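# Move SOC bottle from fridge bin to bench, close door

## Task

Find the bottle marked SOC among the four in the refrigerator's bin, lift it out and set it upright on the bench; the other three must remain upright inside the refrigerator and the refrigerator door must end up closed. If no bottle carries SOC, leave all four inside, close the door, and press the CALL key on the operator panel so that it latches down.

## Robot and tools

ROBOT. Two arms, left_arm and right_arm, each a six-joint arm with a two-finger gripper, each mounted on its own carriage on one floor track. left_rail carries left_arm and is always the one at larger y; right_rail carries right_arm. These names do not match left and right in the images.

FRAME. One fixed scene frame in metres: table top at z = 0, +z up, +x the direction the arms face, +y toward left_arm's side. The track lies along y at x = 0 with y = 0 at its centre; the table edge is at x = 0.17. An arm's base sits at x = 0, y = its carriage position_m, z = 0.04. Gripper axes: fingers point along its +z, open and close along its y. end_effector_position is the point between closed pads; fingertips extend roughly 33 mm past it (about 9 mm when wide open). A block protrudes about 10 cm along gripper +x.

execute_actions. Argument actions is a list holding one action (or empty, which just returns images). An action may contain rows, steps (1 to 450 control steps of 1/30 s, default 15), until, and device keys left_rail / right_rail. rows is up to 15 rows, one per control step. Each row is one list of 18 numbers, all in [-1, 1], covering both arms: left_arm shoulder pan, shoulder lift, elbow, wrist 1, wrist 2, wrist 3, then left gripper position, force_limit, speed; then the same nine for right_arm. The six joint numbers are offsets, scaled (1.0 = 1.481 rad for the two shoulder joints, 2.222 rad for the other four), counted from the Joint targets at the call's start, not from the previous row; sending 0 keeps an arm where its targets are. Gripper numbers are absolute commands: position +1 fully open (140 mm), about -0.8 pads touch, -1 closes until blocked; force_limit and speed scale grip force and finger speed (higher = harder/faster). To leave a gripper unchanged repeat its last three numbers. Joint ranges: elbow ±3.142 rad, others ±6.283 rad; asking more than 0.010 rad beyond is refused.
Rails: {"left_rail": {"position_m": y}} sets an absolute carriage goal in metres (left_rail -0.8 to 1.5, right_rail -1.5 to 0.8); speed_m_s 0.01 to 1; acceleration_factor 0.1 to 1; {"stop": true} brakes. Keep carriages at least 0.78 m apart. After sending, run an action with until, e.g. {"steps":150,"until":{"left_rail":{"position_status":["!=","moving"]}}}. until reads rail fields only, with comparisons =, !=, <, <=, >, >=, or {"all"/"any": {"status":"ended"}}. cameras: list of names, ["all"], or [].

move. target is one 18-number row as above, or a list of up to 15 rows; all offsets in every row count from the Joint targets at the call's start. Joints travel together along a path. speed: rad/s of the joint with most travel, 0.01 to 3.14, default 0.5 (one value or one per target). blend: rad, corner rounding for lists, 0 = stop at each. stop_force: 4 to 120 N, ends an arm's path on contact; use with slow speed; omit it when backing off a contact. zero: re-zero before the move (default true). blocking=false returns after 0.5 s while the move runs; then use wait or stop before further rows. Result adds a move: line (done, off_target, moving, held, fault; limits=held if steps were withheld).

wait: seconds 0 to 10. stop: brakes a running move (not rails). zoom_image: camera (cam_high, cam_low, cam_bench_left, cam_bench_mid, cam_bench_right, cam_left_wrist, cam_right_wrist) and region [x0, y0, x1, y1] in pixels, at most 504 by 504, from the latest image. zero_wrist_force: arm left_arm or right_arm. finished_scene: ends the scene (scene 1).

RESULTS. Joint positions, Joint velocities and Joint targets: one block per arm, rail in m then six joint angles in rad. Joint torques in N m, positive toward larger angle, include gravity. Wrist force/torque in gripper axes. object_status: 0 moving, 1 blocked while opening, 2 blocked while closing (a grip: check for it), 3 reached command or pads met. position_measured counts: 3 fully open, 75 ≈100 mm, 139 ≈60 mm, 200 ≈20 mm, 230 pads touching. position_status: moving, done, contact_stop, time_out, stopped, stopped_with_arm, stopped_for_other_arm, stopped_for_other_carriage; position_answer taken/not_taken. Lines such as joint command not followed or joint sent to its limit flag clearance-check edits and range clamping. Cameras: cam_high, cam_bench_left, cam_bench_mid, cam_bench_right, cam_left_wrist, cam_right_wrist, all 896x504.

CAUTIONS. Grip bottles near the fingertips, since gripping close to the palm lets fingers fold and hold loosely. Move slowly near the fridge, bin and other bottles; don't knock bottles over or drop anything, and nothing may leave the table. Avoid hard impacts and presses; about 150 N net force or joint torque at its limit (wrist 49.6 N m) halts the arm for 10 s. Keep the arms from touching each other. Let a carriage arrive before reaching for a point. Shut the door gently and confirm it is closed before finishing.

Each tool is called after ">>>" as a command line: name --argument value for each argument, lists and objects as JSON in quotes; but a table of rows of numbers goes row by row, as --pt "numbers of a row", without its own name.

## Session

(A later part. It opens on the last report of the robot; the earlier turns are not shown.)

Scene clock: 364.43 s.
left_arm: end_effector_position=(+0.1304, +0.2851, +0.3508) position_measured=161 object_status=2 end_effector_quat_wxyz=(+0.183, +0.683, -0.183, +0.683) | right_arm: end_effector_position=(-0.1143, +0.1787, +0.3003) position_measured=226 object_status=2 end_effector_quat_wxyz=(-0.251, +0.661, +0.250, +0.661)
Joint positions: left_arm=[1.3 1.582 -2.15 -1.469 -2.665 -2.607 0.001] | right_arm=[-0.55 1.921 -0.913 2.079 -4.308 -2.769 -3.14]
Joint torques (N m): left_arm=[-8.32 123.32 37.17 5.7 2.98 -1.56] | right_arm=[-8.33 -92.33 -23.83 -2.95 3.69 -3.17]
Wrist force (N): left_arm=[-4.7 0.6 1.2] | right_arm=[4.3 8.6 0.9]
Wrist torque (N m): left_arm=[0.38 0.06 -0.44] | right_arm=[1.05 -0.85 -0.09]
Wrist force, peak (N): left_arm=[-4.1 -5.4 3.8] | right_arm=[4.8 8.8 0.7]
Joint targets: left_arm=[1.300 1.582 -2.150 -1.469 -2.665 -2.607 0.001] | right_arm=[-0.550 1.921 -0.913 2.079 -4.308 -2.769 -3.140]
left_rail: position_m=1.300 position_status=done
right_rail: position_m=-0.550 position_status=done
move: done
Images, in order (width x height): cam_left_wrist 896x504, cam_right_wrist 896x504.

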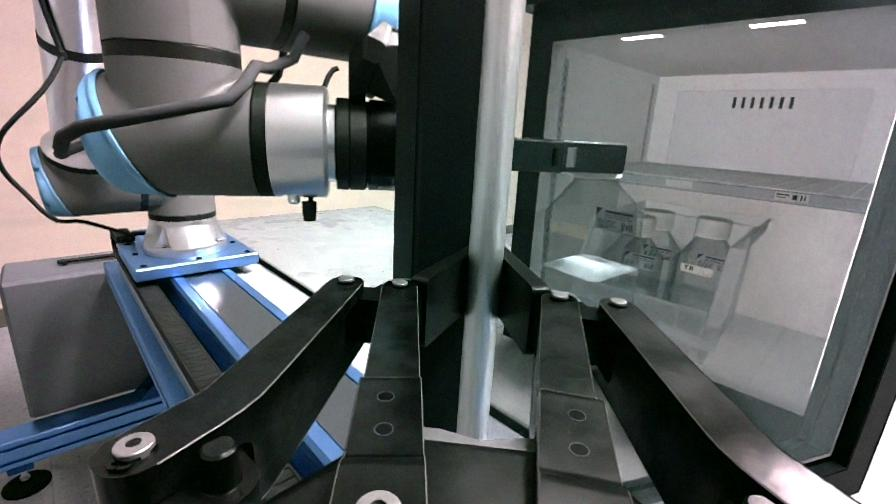

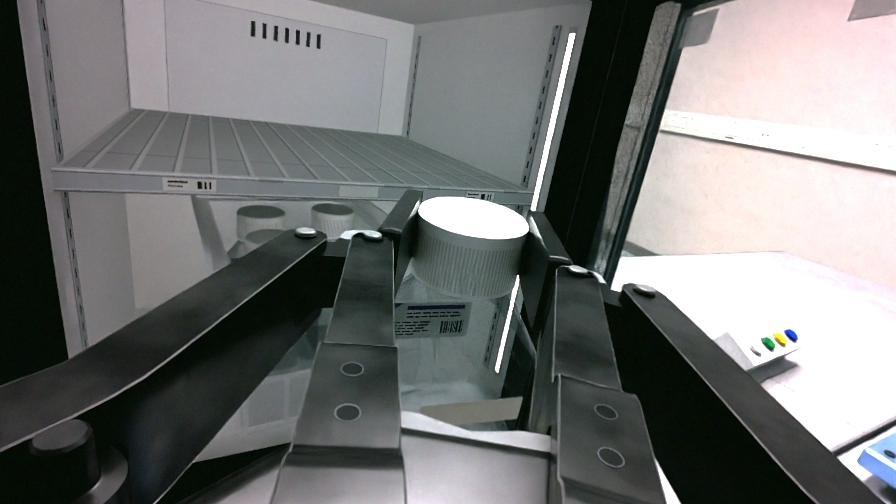

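>>> execute_actions --actions '[{"left_rail":{"position_m":1.499,"speed_m_s":0.3,"acceleration_factor":0.3},"steps":120,"until":{"left_rail":{"position_status":["!=","moving"]}}}]'

>>> move --target '[0.3675,0.2546,-0.2516,0.0819,0.2449,0,-1,0.3,-1,0,0,0,0,0,0,-1,0,-1]' --speed 0.3 --cameras '["all"]'

>>> zoom_image --camera "cam_bench_left" --region '[150, 180, 400, 400]'

Scene clock: 371.00 s.
left_arm: end_effector_position=(+0.1303, +0.4841, +0.3508) position_measured=161 object_status=2 end_effector_quat_wxyz=(+0.183, +0.683, -0.183, +0.683) | right_arm: end_effector_position=(-0.1143, +0.1787, +0.3003) position_measured=226 object_status=2 end_effector_quat_wxyz=(-0.251, +0.661, +0.250, +0.661)
Joint positions: left_arm=[1.499 1.582 -2.15 -1.469 -2.665 -2.607 0.001] | right_arm=[-0.55 1.921 -0.913 2.079 -4.308 -2.769 -3.14]
Joint torques (N m): left_arm=[-0.3 112.48 46.25 3.13 1.25 -1.39] | right_arm=[-8.13 -91.57 -23.83 -2.95 3.63 -3.32]
Wrist force (N): left_arm=[-4.4 0.4 0.8] | right_arm=[4.5 8.6 0.4]
Wrist torque (N m): left_arm=[0.33 0.01 -0.44] | right_arm=[1.07 -0.87 -0.09]
Wrist force, peak (N): left_arm=[-5.0 1.2 1.4] | right_arm=[5.0 8.8 0.5]
Joint targets: left_arm=[1.499 1.582 -2.150 -1.469 -2.665 -2.607 0.001] | right_arm=[-0.550 1.921 -0.913 2.079 -4.308 -2.769 -3.140]
Tool commands: left_gripper/position=-1.0 left_gripper/force_limit=+0.3 left_gripper/speed=-1.0 right_gripper/position=-1.0 right_gripper/force_limit=+0.0 right_gripper/speed=-1.0
left_rail: position_m=1.499 speed_m_s=0.30 position_status=done
right_rail: position_m=-0.550 position_status=done

Scene clock: 373.53 s.
left_arm: end_effector_position=(+0.4500, +0.7487, +0.3507) position_measured=161 object_status=2 end_effector_quat_wxyz=(+0.183, +0.683, -0.183, +0.683) | right_arm: end_effector_position=(-0.1143, +0.1787, +0.3003) position_measured=226 object_status=2 end_effector_quat_wxyz=(-0.251, +0.661, +0.250, +0.661)
Joint positions: left_arm=[1.499 2.126 -1.773 -2.028 -2.483 -2.063 0.001] | right_arm=[-0.55 1.921 -0.913 2.079 -4.308 -2.769 -3.14]
Joint torques (N m): left_arm=[11.21 81.17 34.93 7.38 2.9 -1.39] | right_arm=[-9.37 -91.84 -23.73 -2.81 3.53 -3.02]
Wrist force (N): left_arm=[-4.3 0.7 0.9] | right_arm=[4.8 8.8 0.4]
Wrist torque (N m): left_arm=[0.41 0.03 -0.40] | right_arm=[1.07 -0.93 -0.10]
Wrist force, peak (N): left_arm=[-5.2 2.5 -1.1] | right_arm=[4.7 9.0 0.6]
Joint targets: left_arm=[1.499 2.126 -1.773 -2.028 -2.483 -2.063 0.001] | right_arm=[-0.550 1.921 -0.913 2.079 -4.308 -2.769 -3.140]
left_rail: position_m=1.499 speed_m_s=0.30 position_status=done
right_rail: position_m=-0.550 position_status=done
move: done

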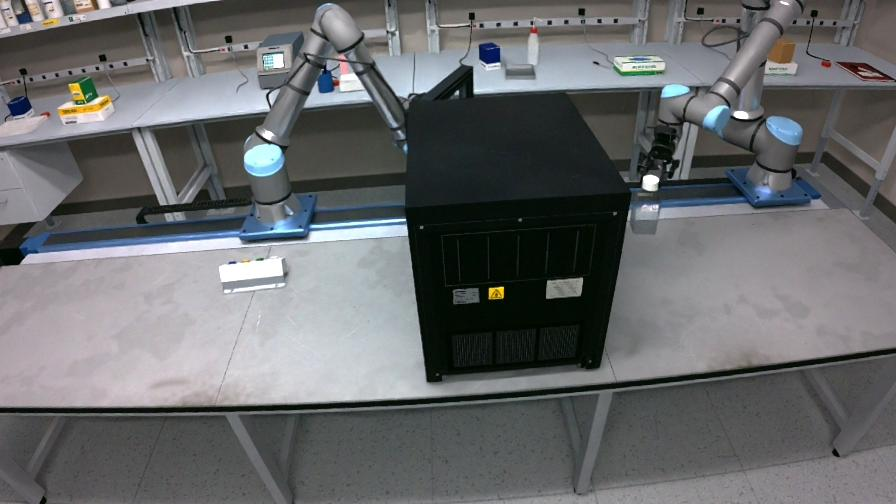

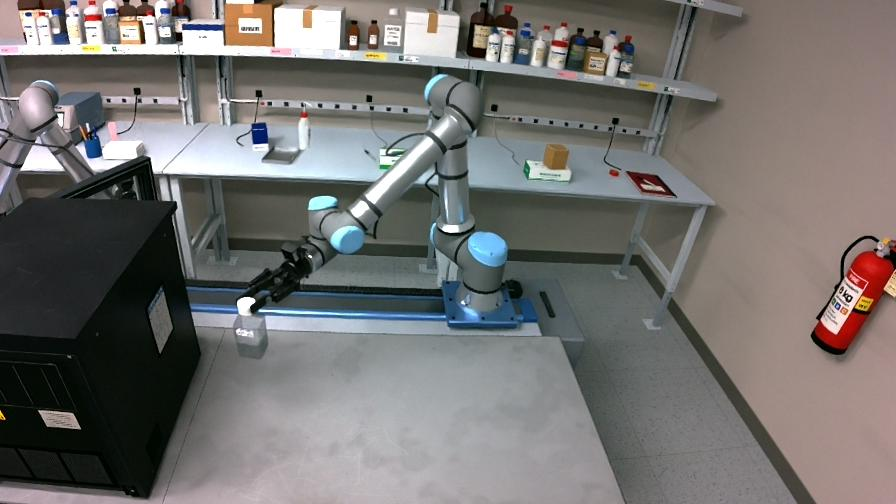

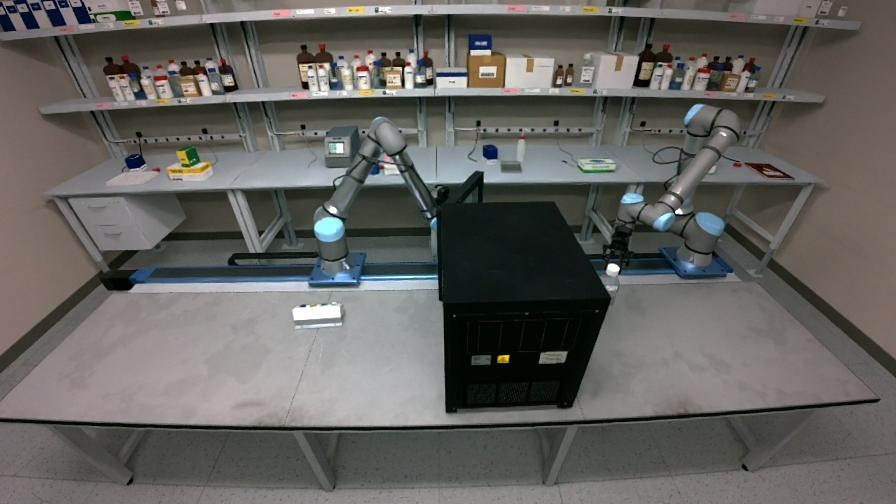

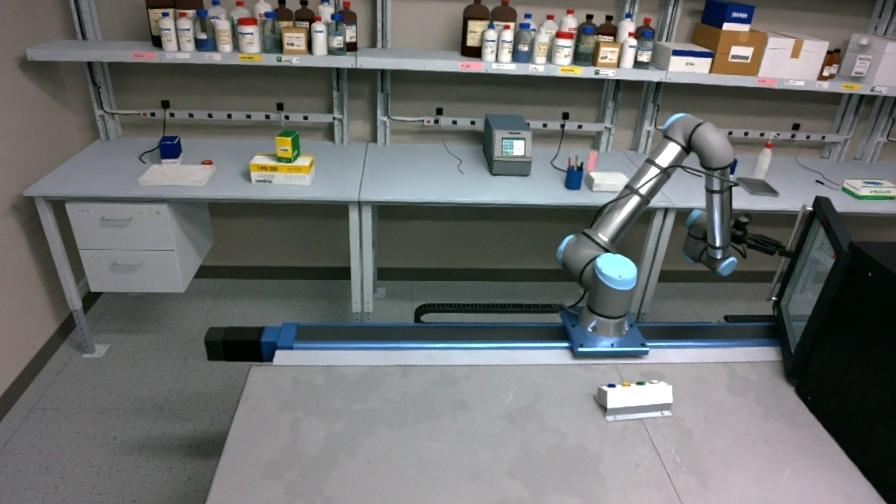

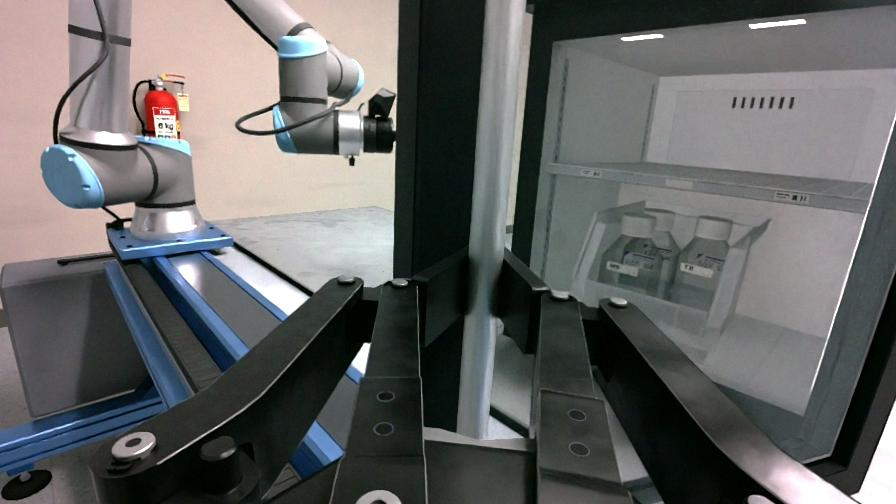

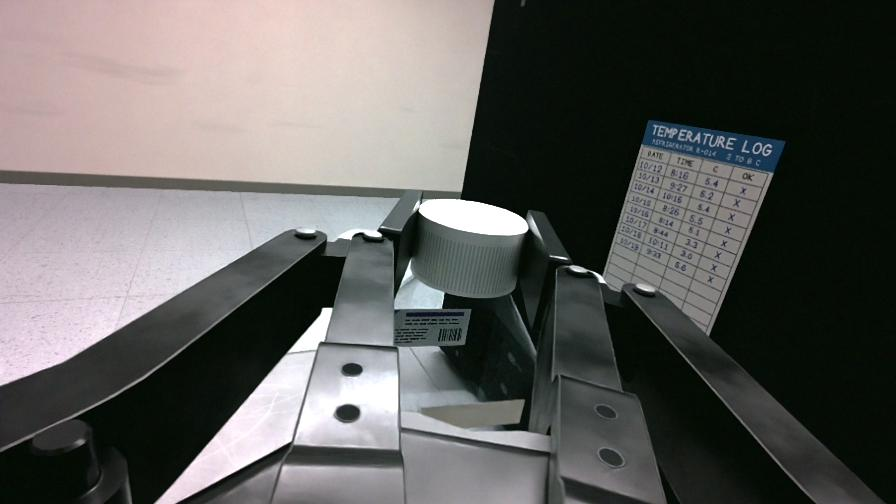

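Scaled by 2.016 from the camera's 896x504 image, which has a finer 1280x720 frame.

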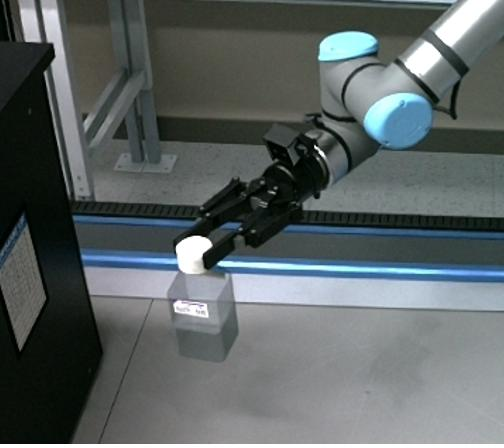

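>>> zoom_image --camera "cam_bench_left" --region '[220, 290, 285, 370]'

>>> zoom_image --camera "cam_left_wrist" --region '[590, 190, 780, 310]'

>>> zoom_image --camera "cam_high" --region '[620, 165, 675, 245]'

Scaled by 6.300 from the camera's 896x504 image, which has a finer 1280x720 frame.

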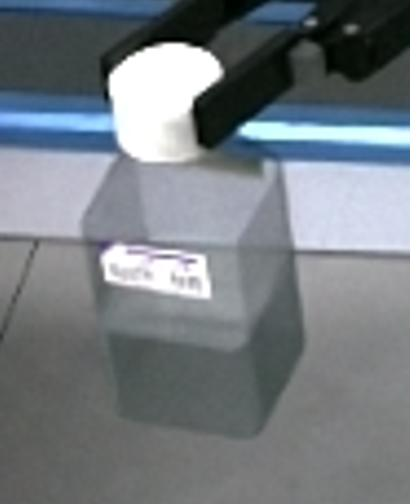

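Scaled by 2.653 from the camera's 896x504 image, which has a finer 1280x720 frame.

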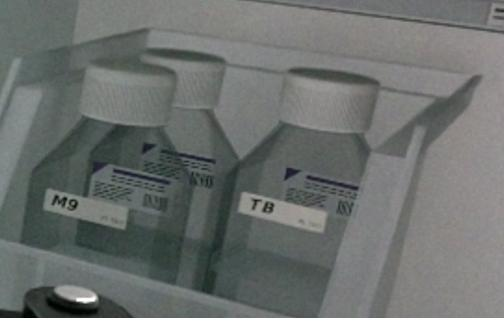

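Scaled by 6.300 from the camera's 896x504 image, which has a finer 1280x720 frame.

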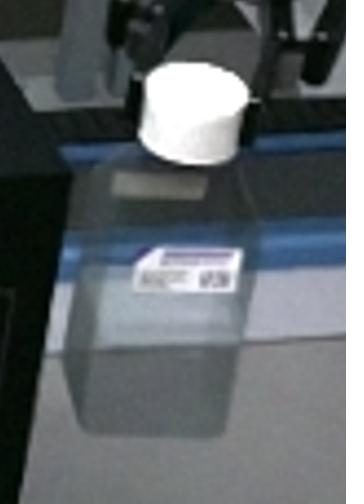

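>>> move --target '[-0.3675,-0.2546,0.2516,-0.0819,-0.2449,0,-1,0.3,-1,0,0,0,0,0,0,-1,0,-1]' --speed 0.3

>>> execute_actions --actions '[{"left_rail":{"position_m":1.25},"steps":120,"until":{"left_rail":{"position_status":["!=","moving"]}}}]'

>>> move --target '[0.0876,-0.1396,0.0973,-0.0043,-0.0201,0,-1,0.3,-1,0,0,0,0,0,0,-1,0,-1]' --speed 0.15 --stop_force 15 --cameras '["cam_left_wrist","cam_right_wrist"]'

Scene clock: 396.60 s.
left_arm: end_effector_position=(+0.1307, +0.4842, +0.3508) position_measured=161 object_status=2 end_effector_quat_wxyz=(+0.183, +0.683, -0.183, +0.683) | right_arm: end_effector_position=(-0.1143, +0.1787, +0.3003) position_measured=226 object_status=2 end_effector_quat_wxyz=(-0.251, +0.661, +0.250, +0.661)
Joint positions: left_arm=[1.499 1.583 -2.15 -1.47 -2.664 -2.606 0.001] | right_arm=[-0.55 1.921 -0.913 2.079 -4.308 -2.769 -3.14]
Joint torques (N m): left_arm=[-7.28 85.01 52.44 -1.62 -3.81 -1.39] | right_arm=[-7.37 -92.73 -22.9 -3.16 3.73 -2.91]
Wrist force (N): left_arm=[-4.6 0.4 1.0] | right_arm=[4.6 8.7 0.3]
Wrist torque (N m): left_arm=[0.33 0.06 -0.43] | right_arm=[1.04 -0.89 -0.10]
Wrist force, peak (N): left_arm=[-4.9 2.4 -0.2] | right_arm=[4.9 9.0 0.6]
Joint targets: left_arm=[1.499 1.582 -2.150 -1.469 -2.665 -2.607 0.001] | right_arm=[-0.550 1.921 -0.913 2.079 -4.308 -2.769 -3.140]
left_rail: position_m=1.499 speed_m_s=0.30 position_status=done
right_rail: position_m=-0.550 position_status=done
move: done

Scene clock: 398.53 s.
left_arm: end_effector_position=(+0.1304, +0.2351, +0.3507) position_measured=161 object_status=2 end_effector_quat_wxyz=(+0.183, +0.683, -0.183, +0.683) | right_arm: end_effector_position=(-0.1143, +0.1787, +0.3003) position_measured=226 object_status=2 end_effector_quat_wxyz=(-0.251, +0.661, +0.250, +0.661)
Joint positions: left_arm=[1.25 1.582 -2.15 -1.469 -2.665 -2.607 0.001] | right_arm=[-0.55 1.921 -0.913 2.079 -4.308 -2.769 -3.14]
Joint torques (N m): left_arm=[-3.92 99.34 41.36 0.11 -1.89 -1.16] | right_arm=[-7.94 -91.55 -23.76 -2.92 3.51 -2.9]
Wrist force (N): left_arm=[-4.5 0.3 0.9] | right_arm=[4.5 8.7 0.6]
Wrist torque (N m): left_arm=[0.31 0.04 -0.43] | right_arm=[1.05 -0.90 -0.10]
Wrist force, peak (N): left_arm=[-4.8 1.0 1.6] | right_arm=[4.9 9.0 0.7]
Joint targets: left_arm=[1.250 1.582 -2.150 -1.469 -2.665 -2.607 0.001] | right_arm=[-0.550 1.921 -0.913 2.079 -4.308 -2.769 -3.140]
Tool commands: left_gripper/position=-1.0 left_gripper/force_limit=+0.3 left_gripper/speed=-1.0 right_gripper/position=-1.0 right_gripper/force_limit=+0.0 right_gripper/speed=-1.0
left_rail: position_m=1.250 speed_m_s=0.30 position_status=done
right_rail: position_m=-0.550 position_status=done

Scene clock: 401.33 s.
left_arm: end_effector_position=(+0.2802, +0.1751, +0.2758) position_measured=161 object_status=2 end_effector_quat_wxyz=(+0.122, +0.696, -0.123, +0.696) | right_arm: end_effector_position=(-0.1143, +0.1787, +0.3003) position_measured=226 object_status=2 end_effector_quat_wxyz=(-0.251, +0.661, +0.250, +0.661)
Joint positions: left_arm=[1.25 1.712 -2.357 -1.253 -2.674 -2.652 0.001] | right_arm=[-0.55 1.921 -0.913 2.079 -4.308 -2.769 -3.14]
Joint torques (N m): left_arm=[14.31 98.17 49.79 -1.59 -3.39 -1.63] | right_arm=[-7.82 -92.14 -22.84 -3.04 3.67 -3.09]
Wrist force (N): left_arm=[-3.7 1.3 -0.6] | right_arm=[4.4 9.0 0.9]
Wrist torque (N m): left_arm=[0.30 -0.05 -0.50] | right_arm=[1.05 -0.89 -0.10]
Wrist force, peak (N): left_arm=[-5.0 0.6 0.9] | right_arm=[4.8 9.2 0.7]
Joint targets: left_arm=[1.250 1.712 -2.357 -1.253 -2.674 -2.652 0.001] | right_arm=[-0.550 1.921 -0.913 2.079 -4.308 -2.769 -3.140]
left_rail: position_m=1.250 speed_m_s=0.30 position_status=done
right_rail: position_m=-0.550 position_status=done
move: done
Images, in order (width x height): cam_left_wrist 896x504, cam_right_wrist 896x504.

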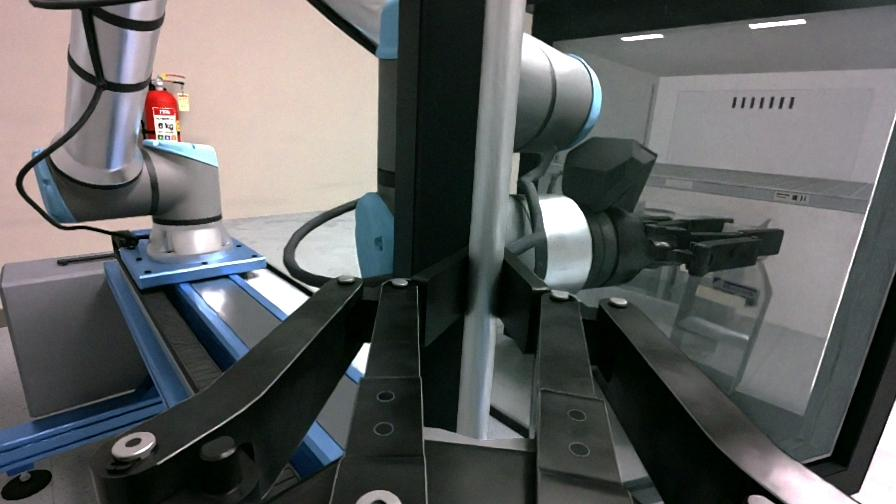

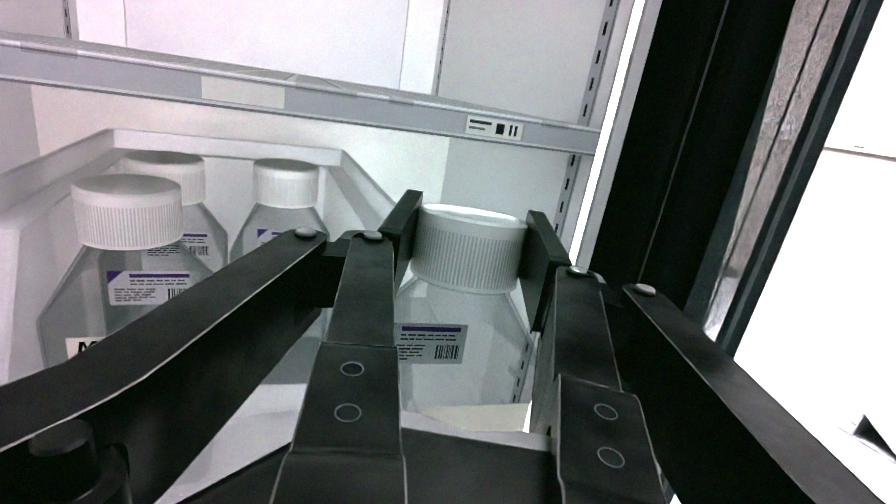

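>>> move --pt "0.0315 -0.0319 0.0369 -0.0156 0.021 0 -1 0.3 -1 0 0 0 0 0 0 -1 0 -1" --pt "0.0916 -0.0419 0.0476 -0.0197 0.061 0 -1 0.3 -1 0 0 0 0 0 0 -1 0 -1" --speed 0.06 --blend '[0.02,0]' --stop_force 7 --cameras '["cam_left_wrist","cam_right_wrist"]'

Scene clock: 410.00 s.
left_arm: end_effector_position=(+0.3590, +0.1443, +0.2720) position_measured=161 object_status=2 end_effector_quat_wxyz=(+0.122, +0.696, -0.123, +0.696) | right_arm: end_effector_position=(-0.1143, +0.1787, +0.3003) position_measured=226 object_status=2 end_effector_quat_wxyz=(-0.251, +0.661, +0.250, +0.661)
Joint positions: left_arm=[1.25 1.787 -2.409 -1.164 -2.712 -2.576 0.001] | right_arm=[-0.55 1.921 -0.913 2.079 -4.308 -2.769 -3.14]
Joint torques (N m): left_arm=[-8.46 142.87 37.8 5.72 -3.04 -1.62] | right_arm=[-7.33 -93.18 -22.72 -2.87 3.47 -3.08]
Wrist force (N): left_arm=[-3.0 1.5 -0.5] | right_arm=[4.7 8.5 0.3]
Wrist torque (N m): left_arm=[0.55 0.07 -0.41] | right_arm=[1.04 -0.91 -0.10]
Wrist force, peak (N): left_arm=[1.1 12.6 -12.5] | right_arm=[4.4 10.6 1.8]
Joint targets: left_arm=[1.250 1.787 -2.409 -1.164 -2.712 -2.576 0.001] | right_arm=[-0.550 1.921 -0.913 2.079 -4.308 -2.769 -3.140]
left_rail: position_m=1.250 speed_m_s=0.30 position_status=done
right_rail: position_m=-0.550 position_status=done
move: contact (left_arm); path passed 1 of 2 targets; left_arm: the shoulder pan is farthest, 0.061 rad from its target
Images, in order (width x height): cam_left_wrist 896x504, cam_right_wrist 896x504.

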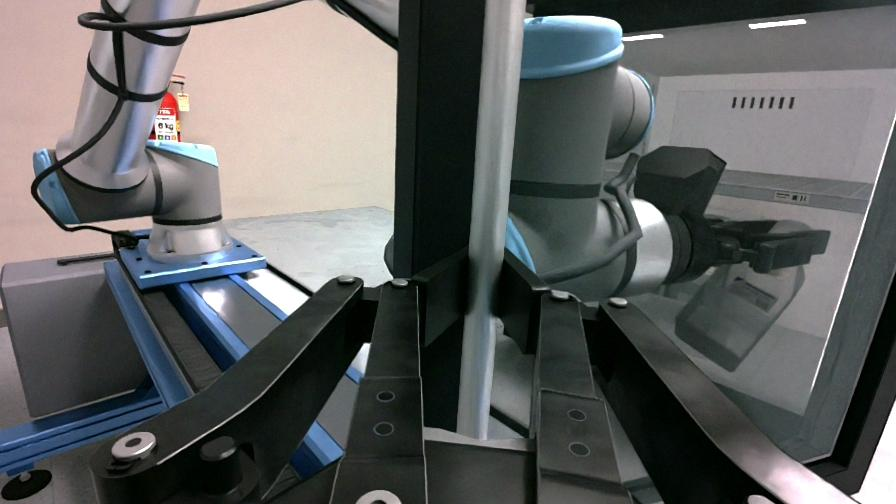

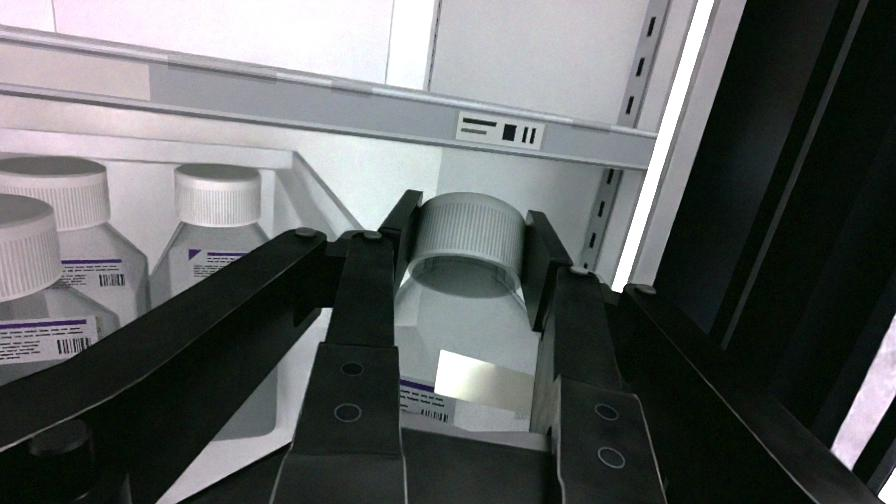

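>>> move --pt "-0.0508 0.0353 -0.0401 0.0174 -0.034 0 -1 0.3 -1 0 0 0 0 0 0 -1 0 -1" --pt "-0.1384 0.175 -0.1374 0.0216 -0.0139 0 -1 0.3 -1 0 0 0 0 0 0 -1 0 -1" --speed 0.12 --blend '[0.04,0]' --cameras '["cam_right_wrist"]'

>>> execute_actions --actions '[{"left_rail":{"position_m":1.499},"steps":120,"until":{"left_rail":{"position_status":["!=","moving"]}}}]' --cameras '["cam_left_wrist"]'

>>> zoom_image --camera "cam_left_wrist" --region '[590, 190, 780, 310]'

Scene clock: 426.23 s.
left_arm: end_effector_position=(+0.1306, +0.2349, +0.3515) position_measured=161 object_status=2 end_effector_quat_wxyz=(+0.183, +0.683, -0.183, +0.683) | right_arm: end_effector_position=(-0.1143, +0.1787, +0.3003) position_measured=226 object_status=2 end_effector_quat_wxyz=(-0.251, +0.661, +0.250, +0.661)
Joint positions: left_arm=[1.25 1.582 -2.15 -1.469 -2.664 -2.607 0.001] | right_arm=[-0.55 1.921 -0.913 2.079 -4.308 -2.769 -3.14]
Joint torques (N m): left_arm=[-11.2 115.66 39.15 6.28 2.61 -1.04] | right_arm=[-7.71 -91.25 -22.33 -2.79 3.09 -2.95]
Wrist force (N): left_arm=[-4.0 1.2 1.7] | right_arm=[4.7 8.7 0.7]
Wrist torque (N m): left_arm=[0.51 -0.01 -0.42] | right_arm=[1.07 -0.87 -0.09]
Wrist force, peak (N): left_arm=[-4.2 1.4 2.4] | right_arm=[4.9 9.0 0.6]
Joint targets: left_arm=[1.250 1.582 -2.149 -1.469 -2.664 -2.607 0.001] | right_arm=[-0.550 1.921 -0.913 2.079 -4.308 -2.769 -3.140]
left_rail: position_m=1.250 speed_m_s=0.30 position_status=done
right_rail: position_m=-0.550 position_status=done
move: done
Images, in order (width x height): cam_right_wrist 896x504.

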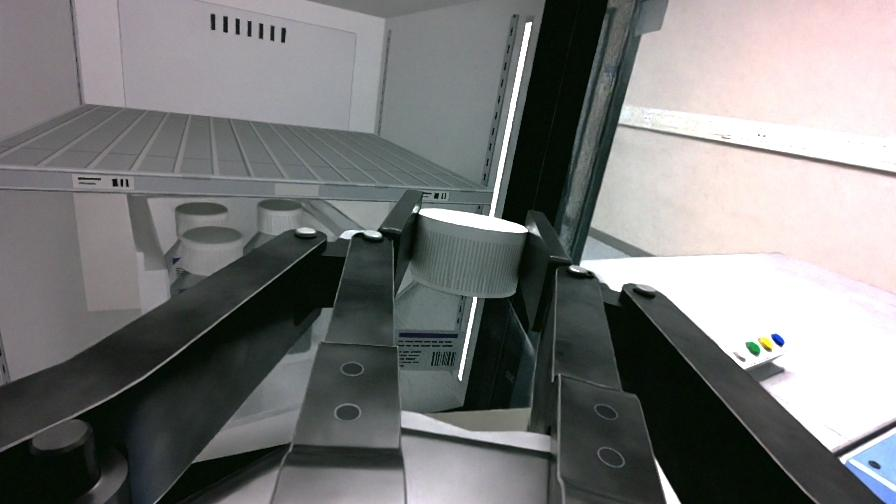

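Scene clock: 428.17 s.
left_arm: end_effector_position=(+0.1303, +0.4840, +0.3517) position_measured=161 object_status=2 end_effector_quat_wxyz=(+0.183, +0.683, -0.183, +0.683) | right_arm: end_effector_position=(-0.1143, +0.1787, +0.3003) position_measured=226 object_status=2 end_effector_quat_wxyz=(-0.251, +0.661, +0.250, +0.661)
Joint positions: left_arm=[1.499 1.582 -2.149 -1.469 -2.664 -2.607 0.001] | right_arm=[-0.55 1.921 -0.913 2.079 -4.308 -2.769 -3.14]
Joint torques (N m): left_arm=[1.49 108.31 47.35 3.78 1.66 -1.41] | right_arm=[-6.99 -91.96 -22.6 -2.59 3.04 -3.05]
Wrist force (N): left_arm=[-3.6 0.8 2.2] | right_arm=[5.0 8.5 0.7]
Wrist torque (N m): left_arm=[0.41 -0.06 -0.43] | right_arm=[1.03 -0.89 -0.10]
Wrist force, peak (N): left_arm=[-3.9 2.1 2.5] | right_arm=[5.2 8.8 0.7]
Joint targets: left_arm=[1.499 1.582 -2.149 -1.469 -2.664 -2.607 0.001] | right_arm=[-0.550 1.921 -0.913 2.079 -4.308 -2.769 -3.140]
Tool commands: left_gripper/position=-1.0 left_gripper/force_limit=+0.3 left_gripper/speed=-1.0 right_gripper/position=-1.0 right_gripper/force_limit=+0.0 right_gripper/speed=-1.0
left_rail: position_m=1.499 speed_m_s=0.30 position_status=done
right_rail: position_m=-0.550 position_status=done
Images, in order (width x height): cam_left_wrist 896x504.

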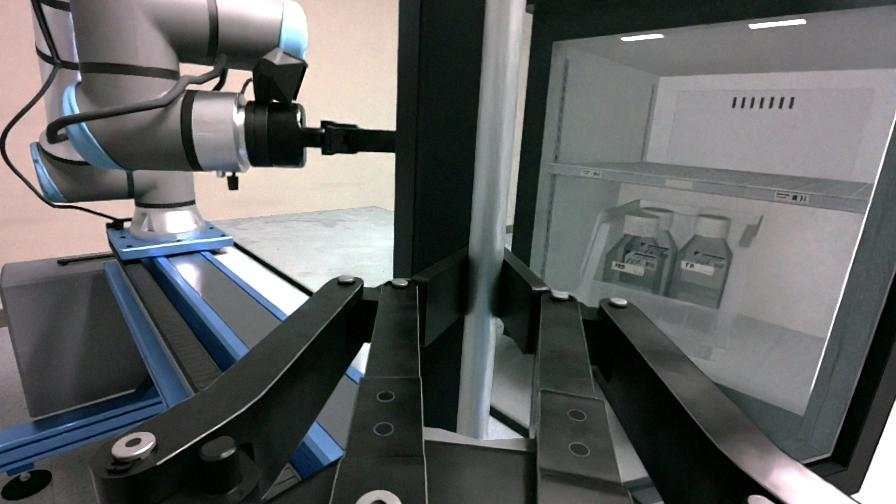

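Scaled by 2.653 from the camera's 896x504 image, which has a finer 1280x720 frame.

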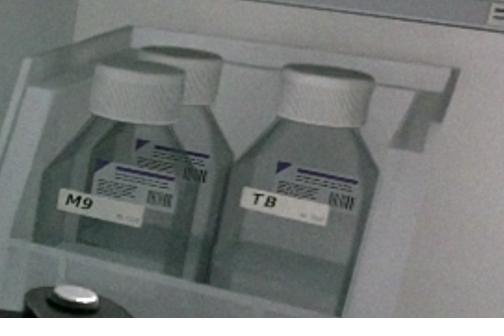

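>>> move --pt "0.3675 0.2546 -0.2516 0.0819 0.2449 0 -1 0.3 -1 0 0 0 0 0 0 -1 0 -1" --pt "0.3675 0.1188 -0.29 0.2108 0.2449 0 -1 0.3 -1 0 0 0 0 0 0 -1 0 -1" --speed 0.3 --blend '[0.05,0]' --cameras '["cam_bench_left"]'

>>> zoom_image --camera "cam_bench_left" --region '[190, 270, 320, 420]'

>>> move --target '[0,-0.0766,-0.0069,0.058,0,0,-1,0.3,-1,0,0,0,0,0,0,-1,0,-1]' --speed 0.04 --stop_force 5 --cameras '["cam_bench_left"]'

>>> zoom_image --camera "cam_bench_left" --region '[190, 270, 320, 420]'

Scene clock: 441.97 s.
left_arm: end_effector_position=(+0.4503, +0.7487, +0.2018) position_measured=161 object_status=2 end_effector_quat_wxyz=(+0.183, +0.683, -0.183, +0.683) end_effector_velocity=(-0.001, +0.001, -0.004) end_effector_angular_velocity=(+0.002, +0.002, +0.000) | right_arm: end_effector_position=(-0.1143, +0.1787, +0.3003) position_measured=226 object_status=2 end_effector_quat_wxyz=(-0.251, +0.661, +0.250, +0.661)
Joint positions: left_arm=[1.499 2.126 -1.973 -2.113 -2.196 -2.063 0.001] | right_arm=[-0.55 1.921 -0.913 2.079 -4.308 -2.769 -3.14]
Joint velocities: left_arm=[0 -0.001 -0.005 -0.002 0.004 -0.001 0] | right_arm=[within noise]
Joint torques (N m): left_arm=[13.14 57.91 24.86 6.82 3.17 -1.24] | right_arm=[-7.14 -93.33 -23.29 -2.73 2.74 -3.28]
Wrist force (N): left_arm=[-3.7 1.0 2.2] | right_arm=[5.0 8.6 0.7]
Wrist torque (N m): left_arm=[0.48 -0.04 -0.40] | right_arm=[1.04 -0.89 -0.09]
Wrist force, peak (N): left_arm=[-5.3 1.1 1.8] | right_arm=[5.0 8.9 0.4]
Joint targets: left_arm=[1.499 2.126 -1.973 -2.114 -2.195 -2.063 0.001] | right_arm=[-0.550 1.921 -0.913 2.079 -4.308 -2.769 -3.140]
left_rail: position_m=1.499 speed_m_s=0.30 position_status=done
right_rail: position_m=-0.550 position_status=done
move: done
Images, in order (width x height): cam_bench_left 896x504.

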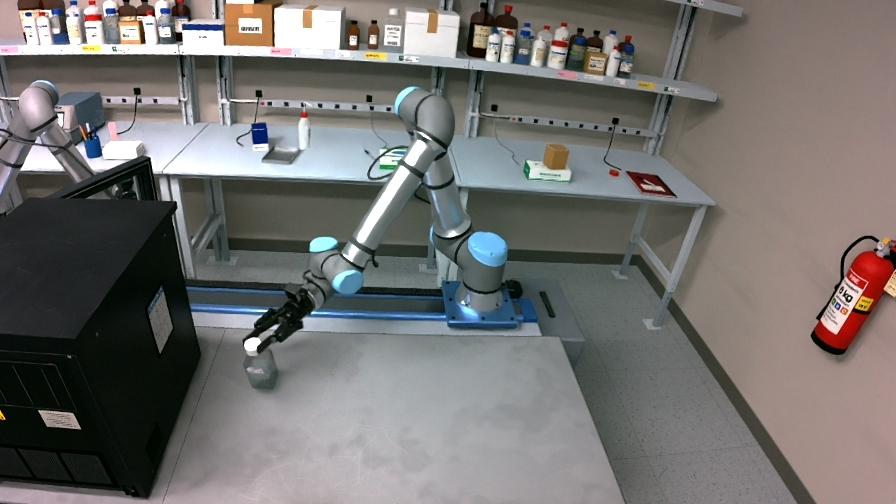

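Scaled by 3.360 from the camera's 896x504 image, which has a finer 1280x720 frame.

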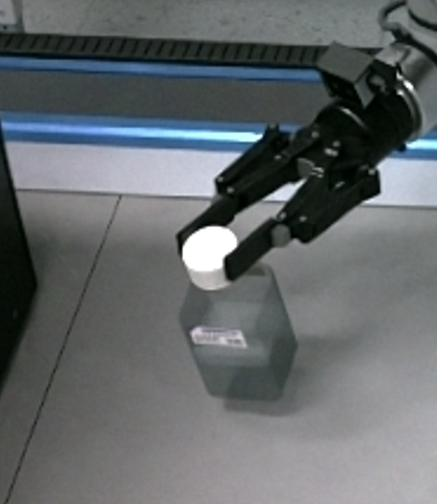

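Scene clock: 444.60 s.
left_arm: end_effector_position=(+0.4508, +0.7478, +0.1755) position_measured=161 object_status=2 end_effector_quat_wxyz=(+0.183, +0.683, -0.183, +0.683) | right_arm: end_effector_position=(-0.1143, +0.1787, +0.3003) position_measured=226 object_status=2 end_effector_quat_wxyz=(-0.251, +0.661, +0.250, +0.661)
Joint positions: left_arm=[1.499 2.126 -2.015 -2.119 -2.147 -2.063 0.001] | right_arm=[-0.55 1.921 -0.913 2.079 -4.308 -2.769 -3.14]
Joint torques (N m): left_arm=[1.12 91.23 31.11 0 2.72 -1.08] | right_arm=[-6.7 -91.95 -22.62 -2.66 2.72 -2.92]
Wrist force (N): left_arm=[0.5 0.8 1.8] | right_arm=[4.9 8.6 0.4]
Wrist torque (N m): left_arm=[0.48 -0.19 -0.41] | right_arm=[1.06 -0.91 -0.10]
Wrist force, peak (N): left_arm=[15.9 -1.4 -0.2] | right_arm=[5.2 8.8 0.3]
Joint targets: left_arm=[1.499 2.126 -2.015 -2.119 -2.147 -2.063 0.001] | right_arm=[-0.550 1.921 -0.913 2.079 -4.308 -2.769 -3.140]
left_rail: position_m=1.499 speed_m_s=0.30 position_status=done
right_rail: position_m=-0.550 position_status=done
move: contact (left_arm); left_arm: the wrist 1 is farthest, 0.081 rad from its target
Images, in order (width x height): cam_bench_left 896x504.

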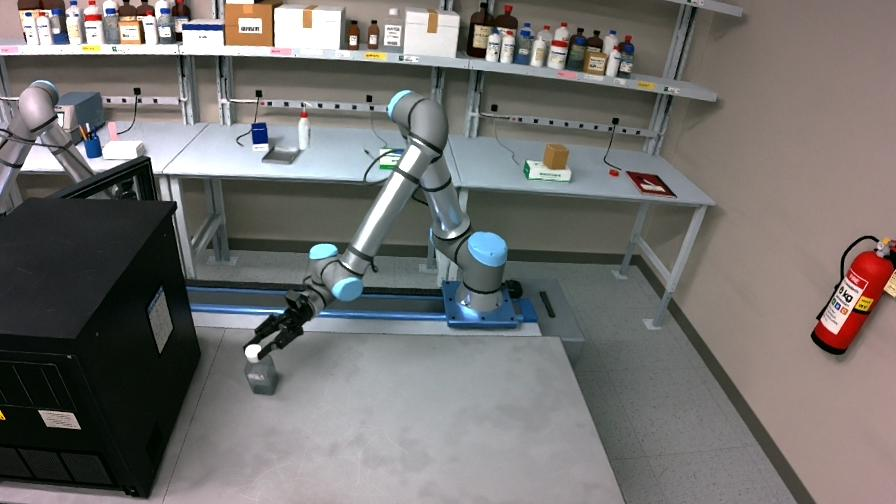

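Scaled by 3.360 from the camera's 896x504 image, which has a finer 1280x720 frame.

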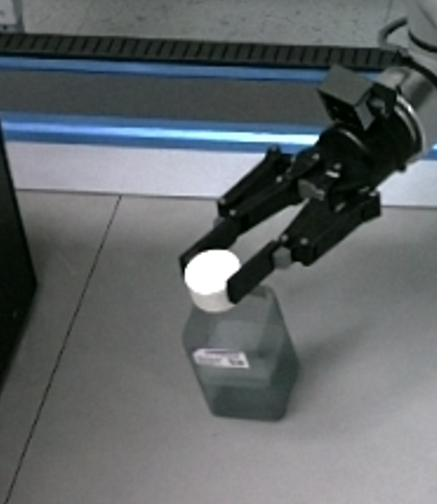

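>>> execute_actions --actions '[{"rows":[[0,0,0,0,0,0,0.06,-1,-1,0,0,0,0,0,0,-1,0,-1]],"steps":60}]' --cameras '["cam_bench_left","cam_right_wrist"]'

>>> zoom_image --camera "cam_bench_left" --region '[190, 270, 320, 420]'

Scene clock: 448.50 s.
left_arm: end_effector_position=(+0.4508, +0.7479, +0.1756) position_measured=122 object_status=3 end_effector_quat_wxyz=(+0.183, +0.683, -0.183, +0.683) | right_arm: end_effector_position=(-0.1143, +0.1787, +0.3003) position_measured=226 object_status=2 end_effector_quat_wxyz=(-0.251, +0.661, +0.250, +0.661)
Joint positions: left_arm=[1.499 2.126 -2.015 -2.119 -2.147 -2.063 0.001] | right_arm=[-0.55 1.921 -0.913 2.079 -4.308 -2.769 -3.14]
Joint torques (N m): left_arm=[-2.13 84.22 30.31 5.39 -2.4 -1.1] | right_arm=[-7.34 -91.94 -23.35 -2.61 2.61 -2.92]
Wrist force (N): left_arm=[0.5 0.8 2.3] | right_arm=[4.7 8.5 0.6]
Wrist torque (N m): left_arm=[0.44 -0.14 -0.40] | right_arm=[1.04 -0.87 -0.10]
Wrist force, peak (N): left_arm=[0.3 1.3 2.6] | right_arm=[5.2 8.8 0.6]
Joint targets: left_arm=[1.499 2.126 -2.015 -2.119 -2.147 -2.063 0.001] | right_arm=[-0.550 1.921 -0.913 2.079 -4.308 -2.769 -3.140]
left_rail: position_m=1.499 speed_m_s=0.30 position_status=done
right_rail: position_m=-0.550 position_status=done
Images, in order (width x height): cam_bench_left 896x504, cam_right_wrist 896x504.

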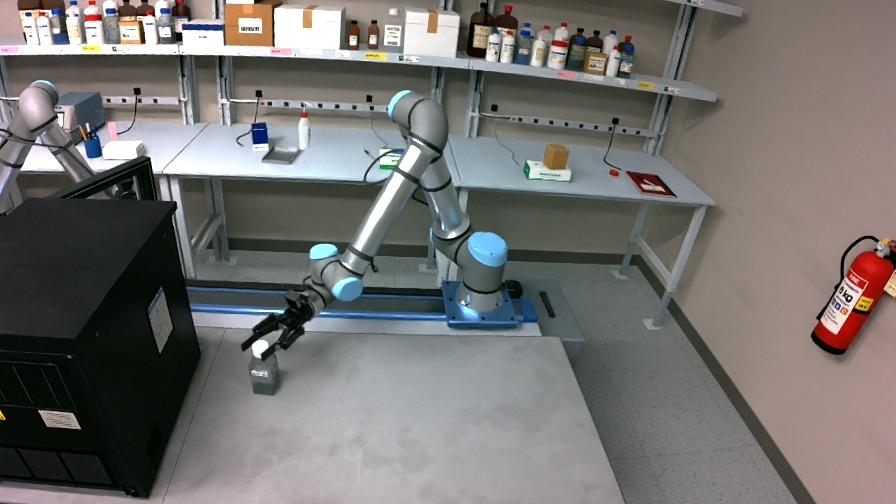

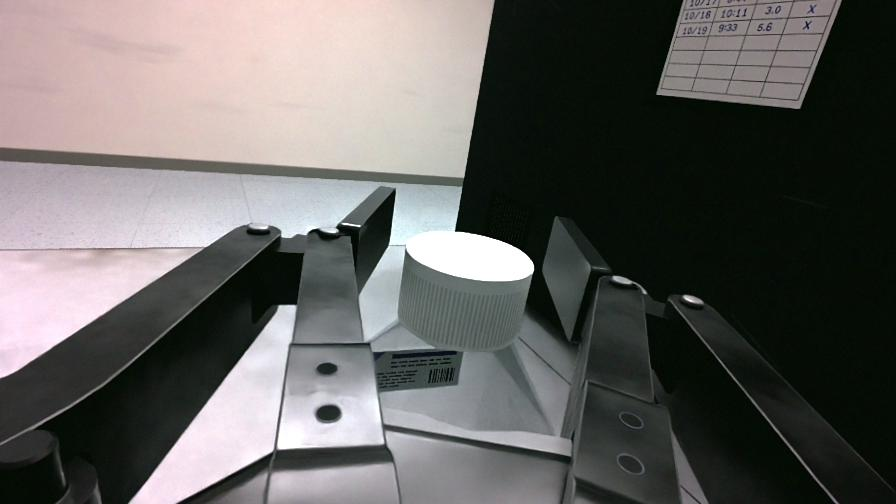

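Scaled by 3.360 from the camera's 896x504 image, which has a finer 1280x720 frame.

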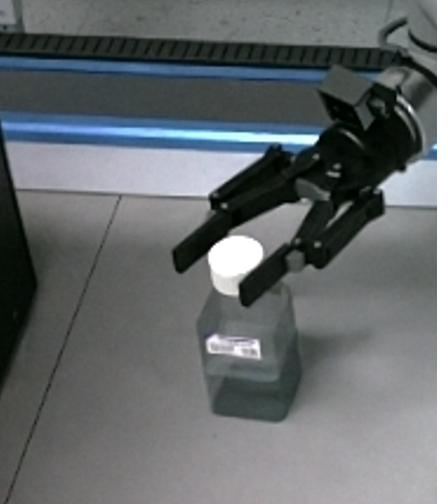

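>>> move --pt "0 0.1635 0.0408 -0.1507 0 0 0.06 -1 -1 0 0 0 0 0 0 -1 0 -1" --pt "-0.3675 -0.0911 0.2924 -0.2326 -0.2449 0 0.06 -1 -1 0 0 0 0 0 0 -1 0 -1" --speed 0.35 --blend '[0.02,0]'

>>> execute_actions --actions '[{"left_rail":{"position_m":1.3},"steps":120,"until":{"left_rail":{"position_status":["!=","moving"]}}}]'

>>> move --target '[0.1344,0.0103,-0.1076,0.1001,0.0112,0,0.06,-1,-1,0,0,0,0,0,0,-1,0,-1]' --speed 0.2 --cameras '["cam_bench_left","cam_right_wrist"]'

>>> zoom_image --camera "cam_right_wrist" --region '[310, 100, 670, 380]'

Scene clock: 456.73 s.
left_arm: end_effector_position=(+0.1306, +0.4842, +0.3503) position_measured=122 object_status=3 end_effector_quat_wxyz=(+0.182, +0.683, -0.183, +0.683) | right_arm: end_effector_position=(-0.1143, +0.1787, +0.3003) position_measured=226 object_status=2 end_effector_quat_wxyz=(-0.251, +0.661, +0.250, +0.661)
Joint positions: left_arm=[1.499 1.582 -2.15 -1.47 -2.664 -2.607 0.001] | right_arm=[-0.55 1.921 -0.913 2.079 -4.308 -2.769 -3.14]
Joint torques (N m): left_arm=[-8.4 82.41 50.61 -1.62 -3.14 -1.96] | right_arm=[-7.83 -92.61 -23.13 -2.56 1.89 -3.01]
Wrist force (N): left_arm=[0.8 0.9 2.3] | right_arm=[5.0 8.4 0.4]
Wrist torque (N m): left_arm=[0.45 -0.22 -0.42] | right_arm=[1.01 -0.91 -0.10]
Wrist force, peak (N): left_arm=[2.3 -1.0 2.2] | right_arm=[5.1 9.0 0.6]
Joint targets: left_arm=[1.499 1.582 -2.150 -1.469 -2.664 -2.607 0.001] | right_arm=[-0.550 1.921 -0.913 2.079 -4.308 -2.769 -3.140]
left_rail: position_m=1.499 speed_m_s=0.30 position_status=done
right_rail: position_m=-0.550 position_status=done
move: done

Scene clock: 458.47 s.
left_arm: end_effector_position=(+0.1303, +0.2851, +0.3503) position_measured=122 object_status=3 end_effector_quat_wxyz=(+0.182, +0.683, -0.183, +0.683) | right_arm: end_effector_position=(-0.1143, +0.1787, +0.3003) position_measured=226 object_status=2 end_effector_quat_wxyz=(-0.251, +0.661, +0.250, +0.661)
Joint positions: left_arm=[1.3 1.582 -2.15 -1.469 -2.664 -2.607 0.001] | right_arm=[-0.55 1.921 -0.913 2.079 -4.308 -2.769 -3.14]
Joint torques (N m): left_arm=[-2.07 92.94 39.45 -0.4 -1.8 -1.26] | right_arm=[-7.17 -90.97 -24.24 -2.57 2.2 -2.97]
Wrist force (N): left_arm=[0.6 1.3 2.3] | right_arm=[4.9 8.6 0.3]
Wrist torque (N m): left_arm=[0.52 -0.18 -0.42] | right_arm=[1.07 -0.93 -0.10]
Wrist force, peak (N): left_arm=[0.4 1.8 2.8] | right_arm=[5.3 8.8 0.5]
Joint targets: left_arm=[1.300 1.582 -2.150 -1.469 -2.664 -2.607 0.001] | right_arm=[-0.550 1.921 -0.913 2.079 -4.308 -2.769 -3.140]
Tool commands: left_gripper/position=+0.06 left_gripper/force_limit=-1.0 left_gripper/speed=-1.0 right_gripper/position=-1.0 right_gripper/force_limit=+0.0 right_gripper/speed=-1.0
left_rail: position_m=1.300 speed_m_s=0.30 position_status=done
right_rail: position_m=-0.550 position_status=done

Scene clock: 460.30 s.
left_arm: end_effector_position=(+0.3089, +0.4000, +0.2492) position_measured=122 object_status=3 end_effector_quat_wxyz=(+0.122, +0.697, -0.124, +0.696) | right_arm: end_effector_position=(-0.1143, +0.1787, +0.3003) position_measured=226 object_status=2 end_effector_quat_wxyz=(-0.251, +0.661, +0.250, +0.661)
Joint positions: left_arm=[1.3 1.781 -2.135 -1.708 -2.442 -2.582 0.001] | right_arm=[-0.55 1.921 -0.913 2.079 -4.308 -2.769 -3.14]
Joint torques (N m): left_arm=[12.74 112.25 29.64 4.51 2.75 -1.42] | right_arm=[-7.3 -91.66 -23.18 -2.61 2.15 -3]
Wrist force (N): left_arm=[0.5 0.8 2.4] | right_arm=[5.0 8.4 0.5]
Wrist torque (N m): left_arm=[0.44 -0.15 -0.41] | right_arm=[0.99 -0.90 -0.10]
Wrist force, peak (N): left_arm=[-0.5 -0.4 3.4] | right_arm=[5.0 8.9 0.4]
Joint targets: left_arm=[1.300 1.781 -2.135 -1.709 -2.442 -2.582 0.001] | right_arm=[-0.550 1.921 -0.913 2.079 -4.308 -2.769 -3.140]
left_rail: position_m=1.300 speed_m_s=0.30 position_status=done
right_rail: position_m=-0.550 position_status=done
move: done
Images, in order (width x height): cam_bench_left 896x504, cam_right_wrist 896x504.

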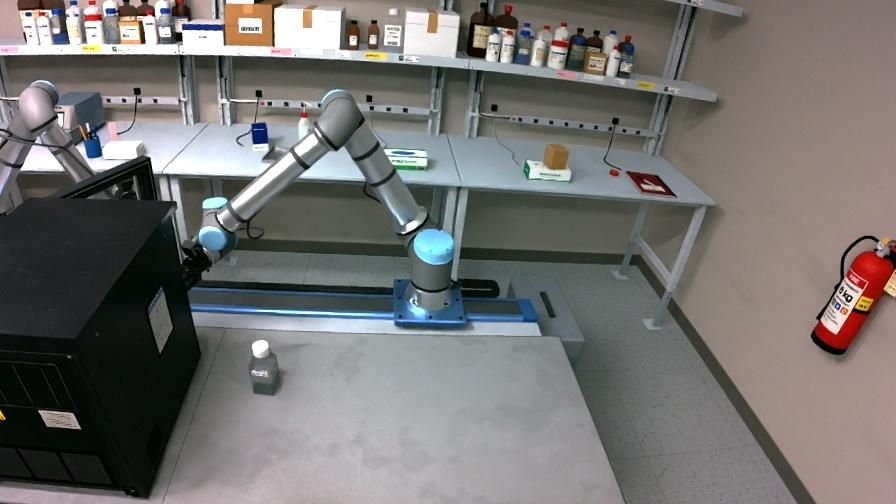

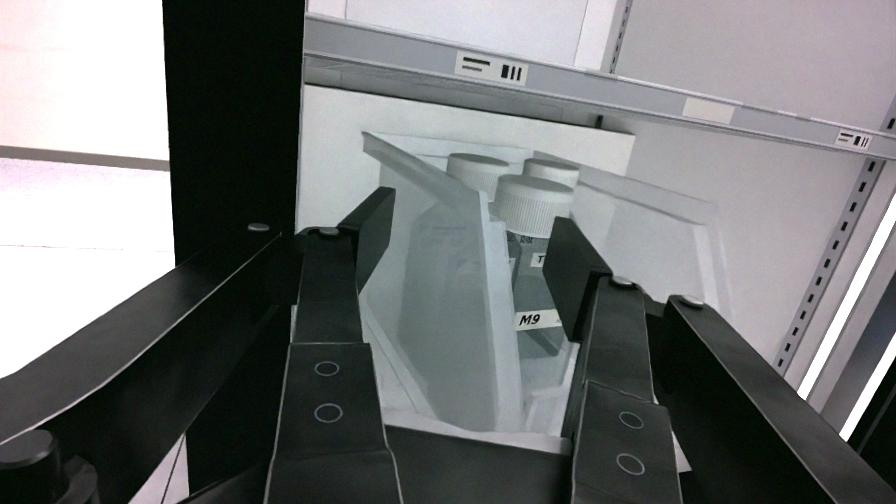

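Scaled by 1.400 from the camera's 896x504 image, which has a finer 1280x720 frame.

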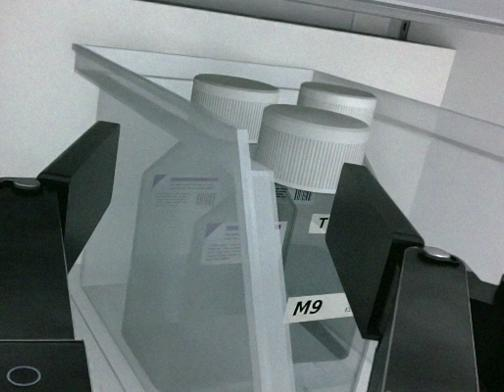

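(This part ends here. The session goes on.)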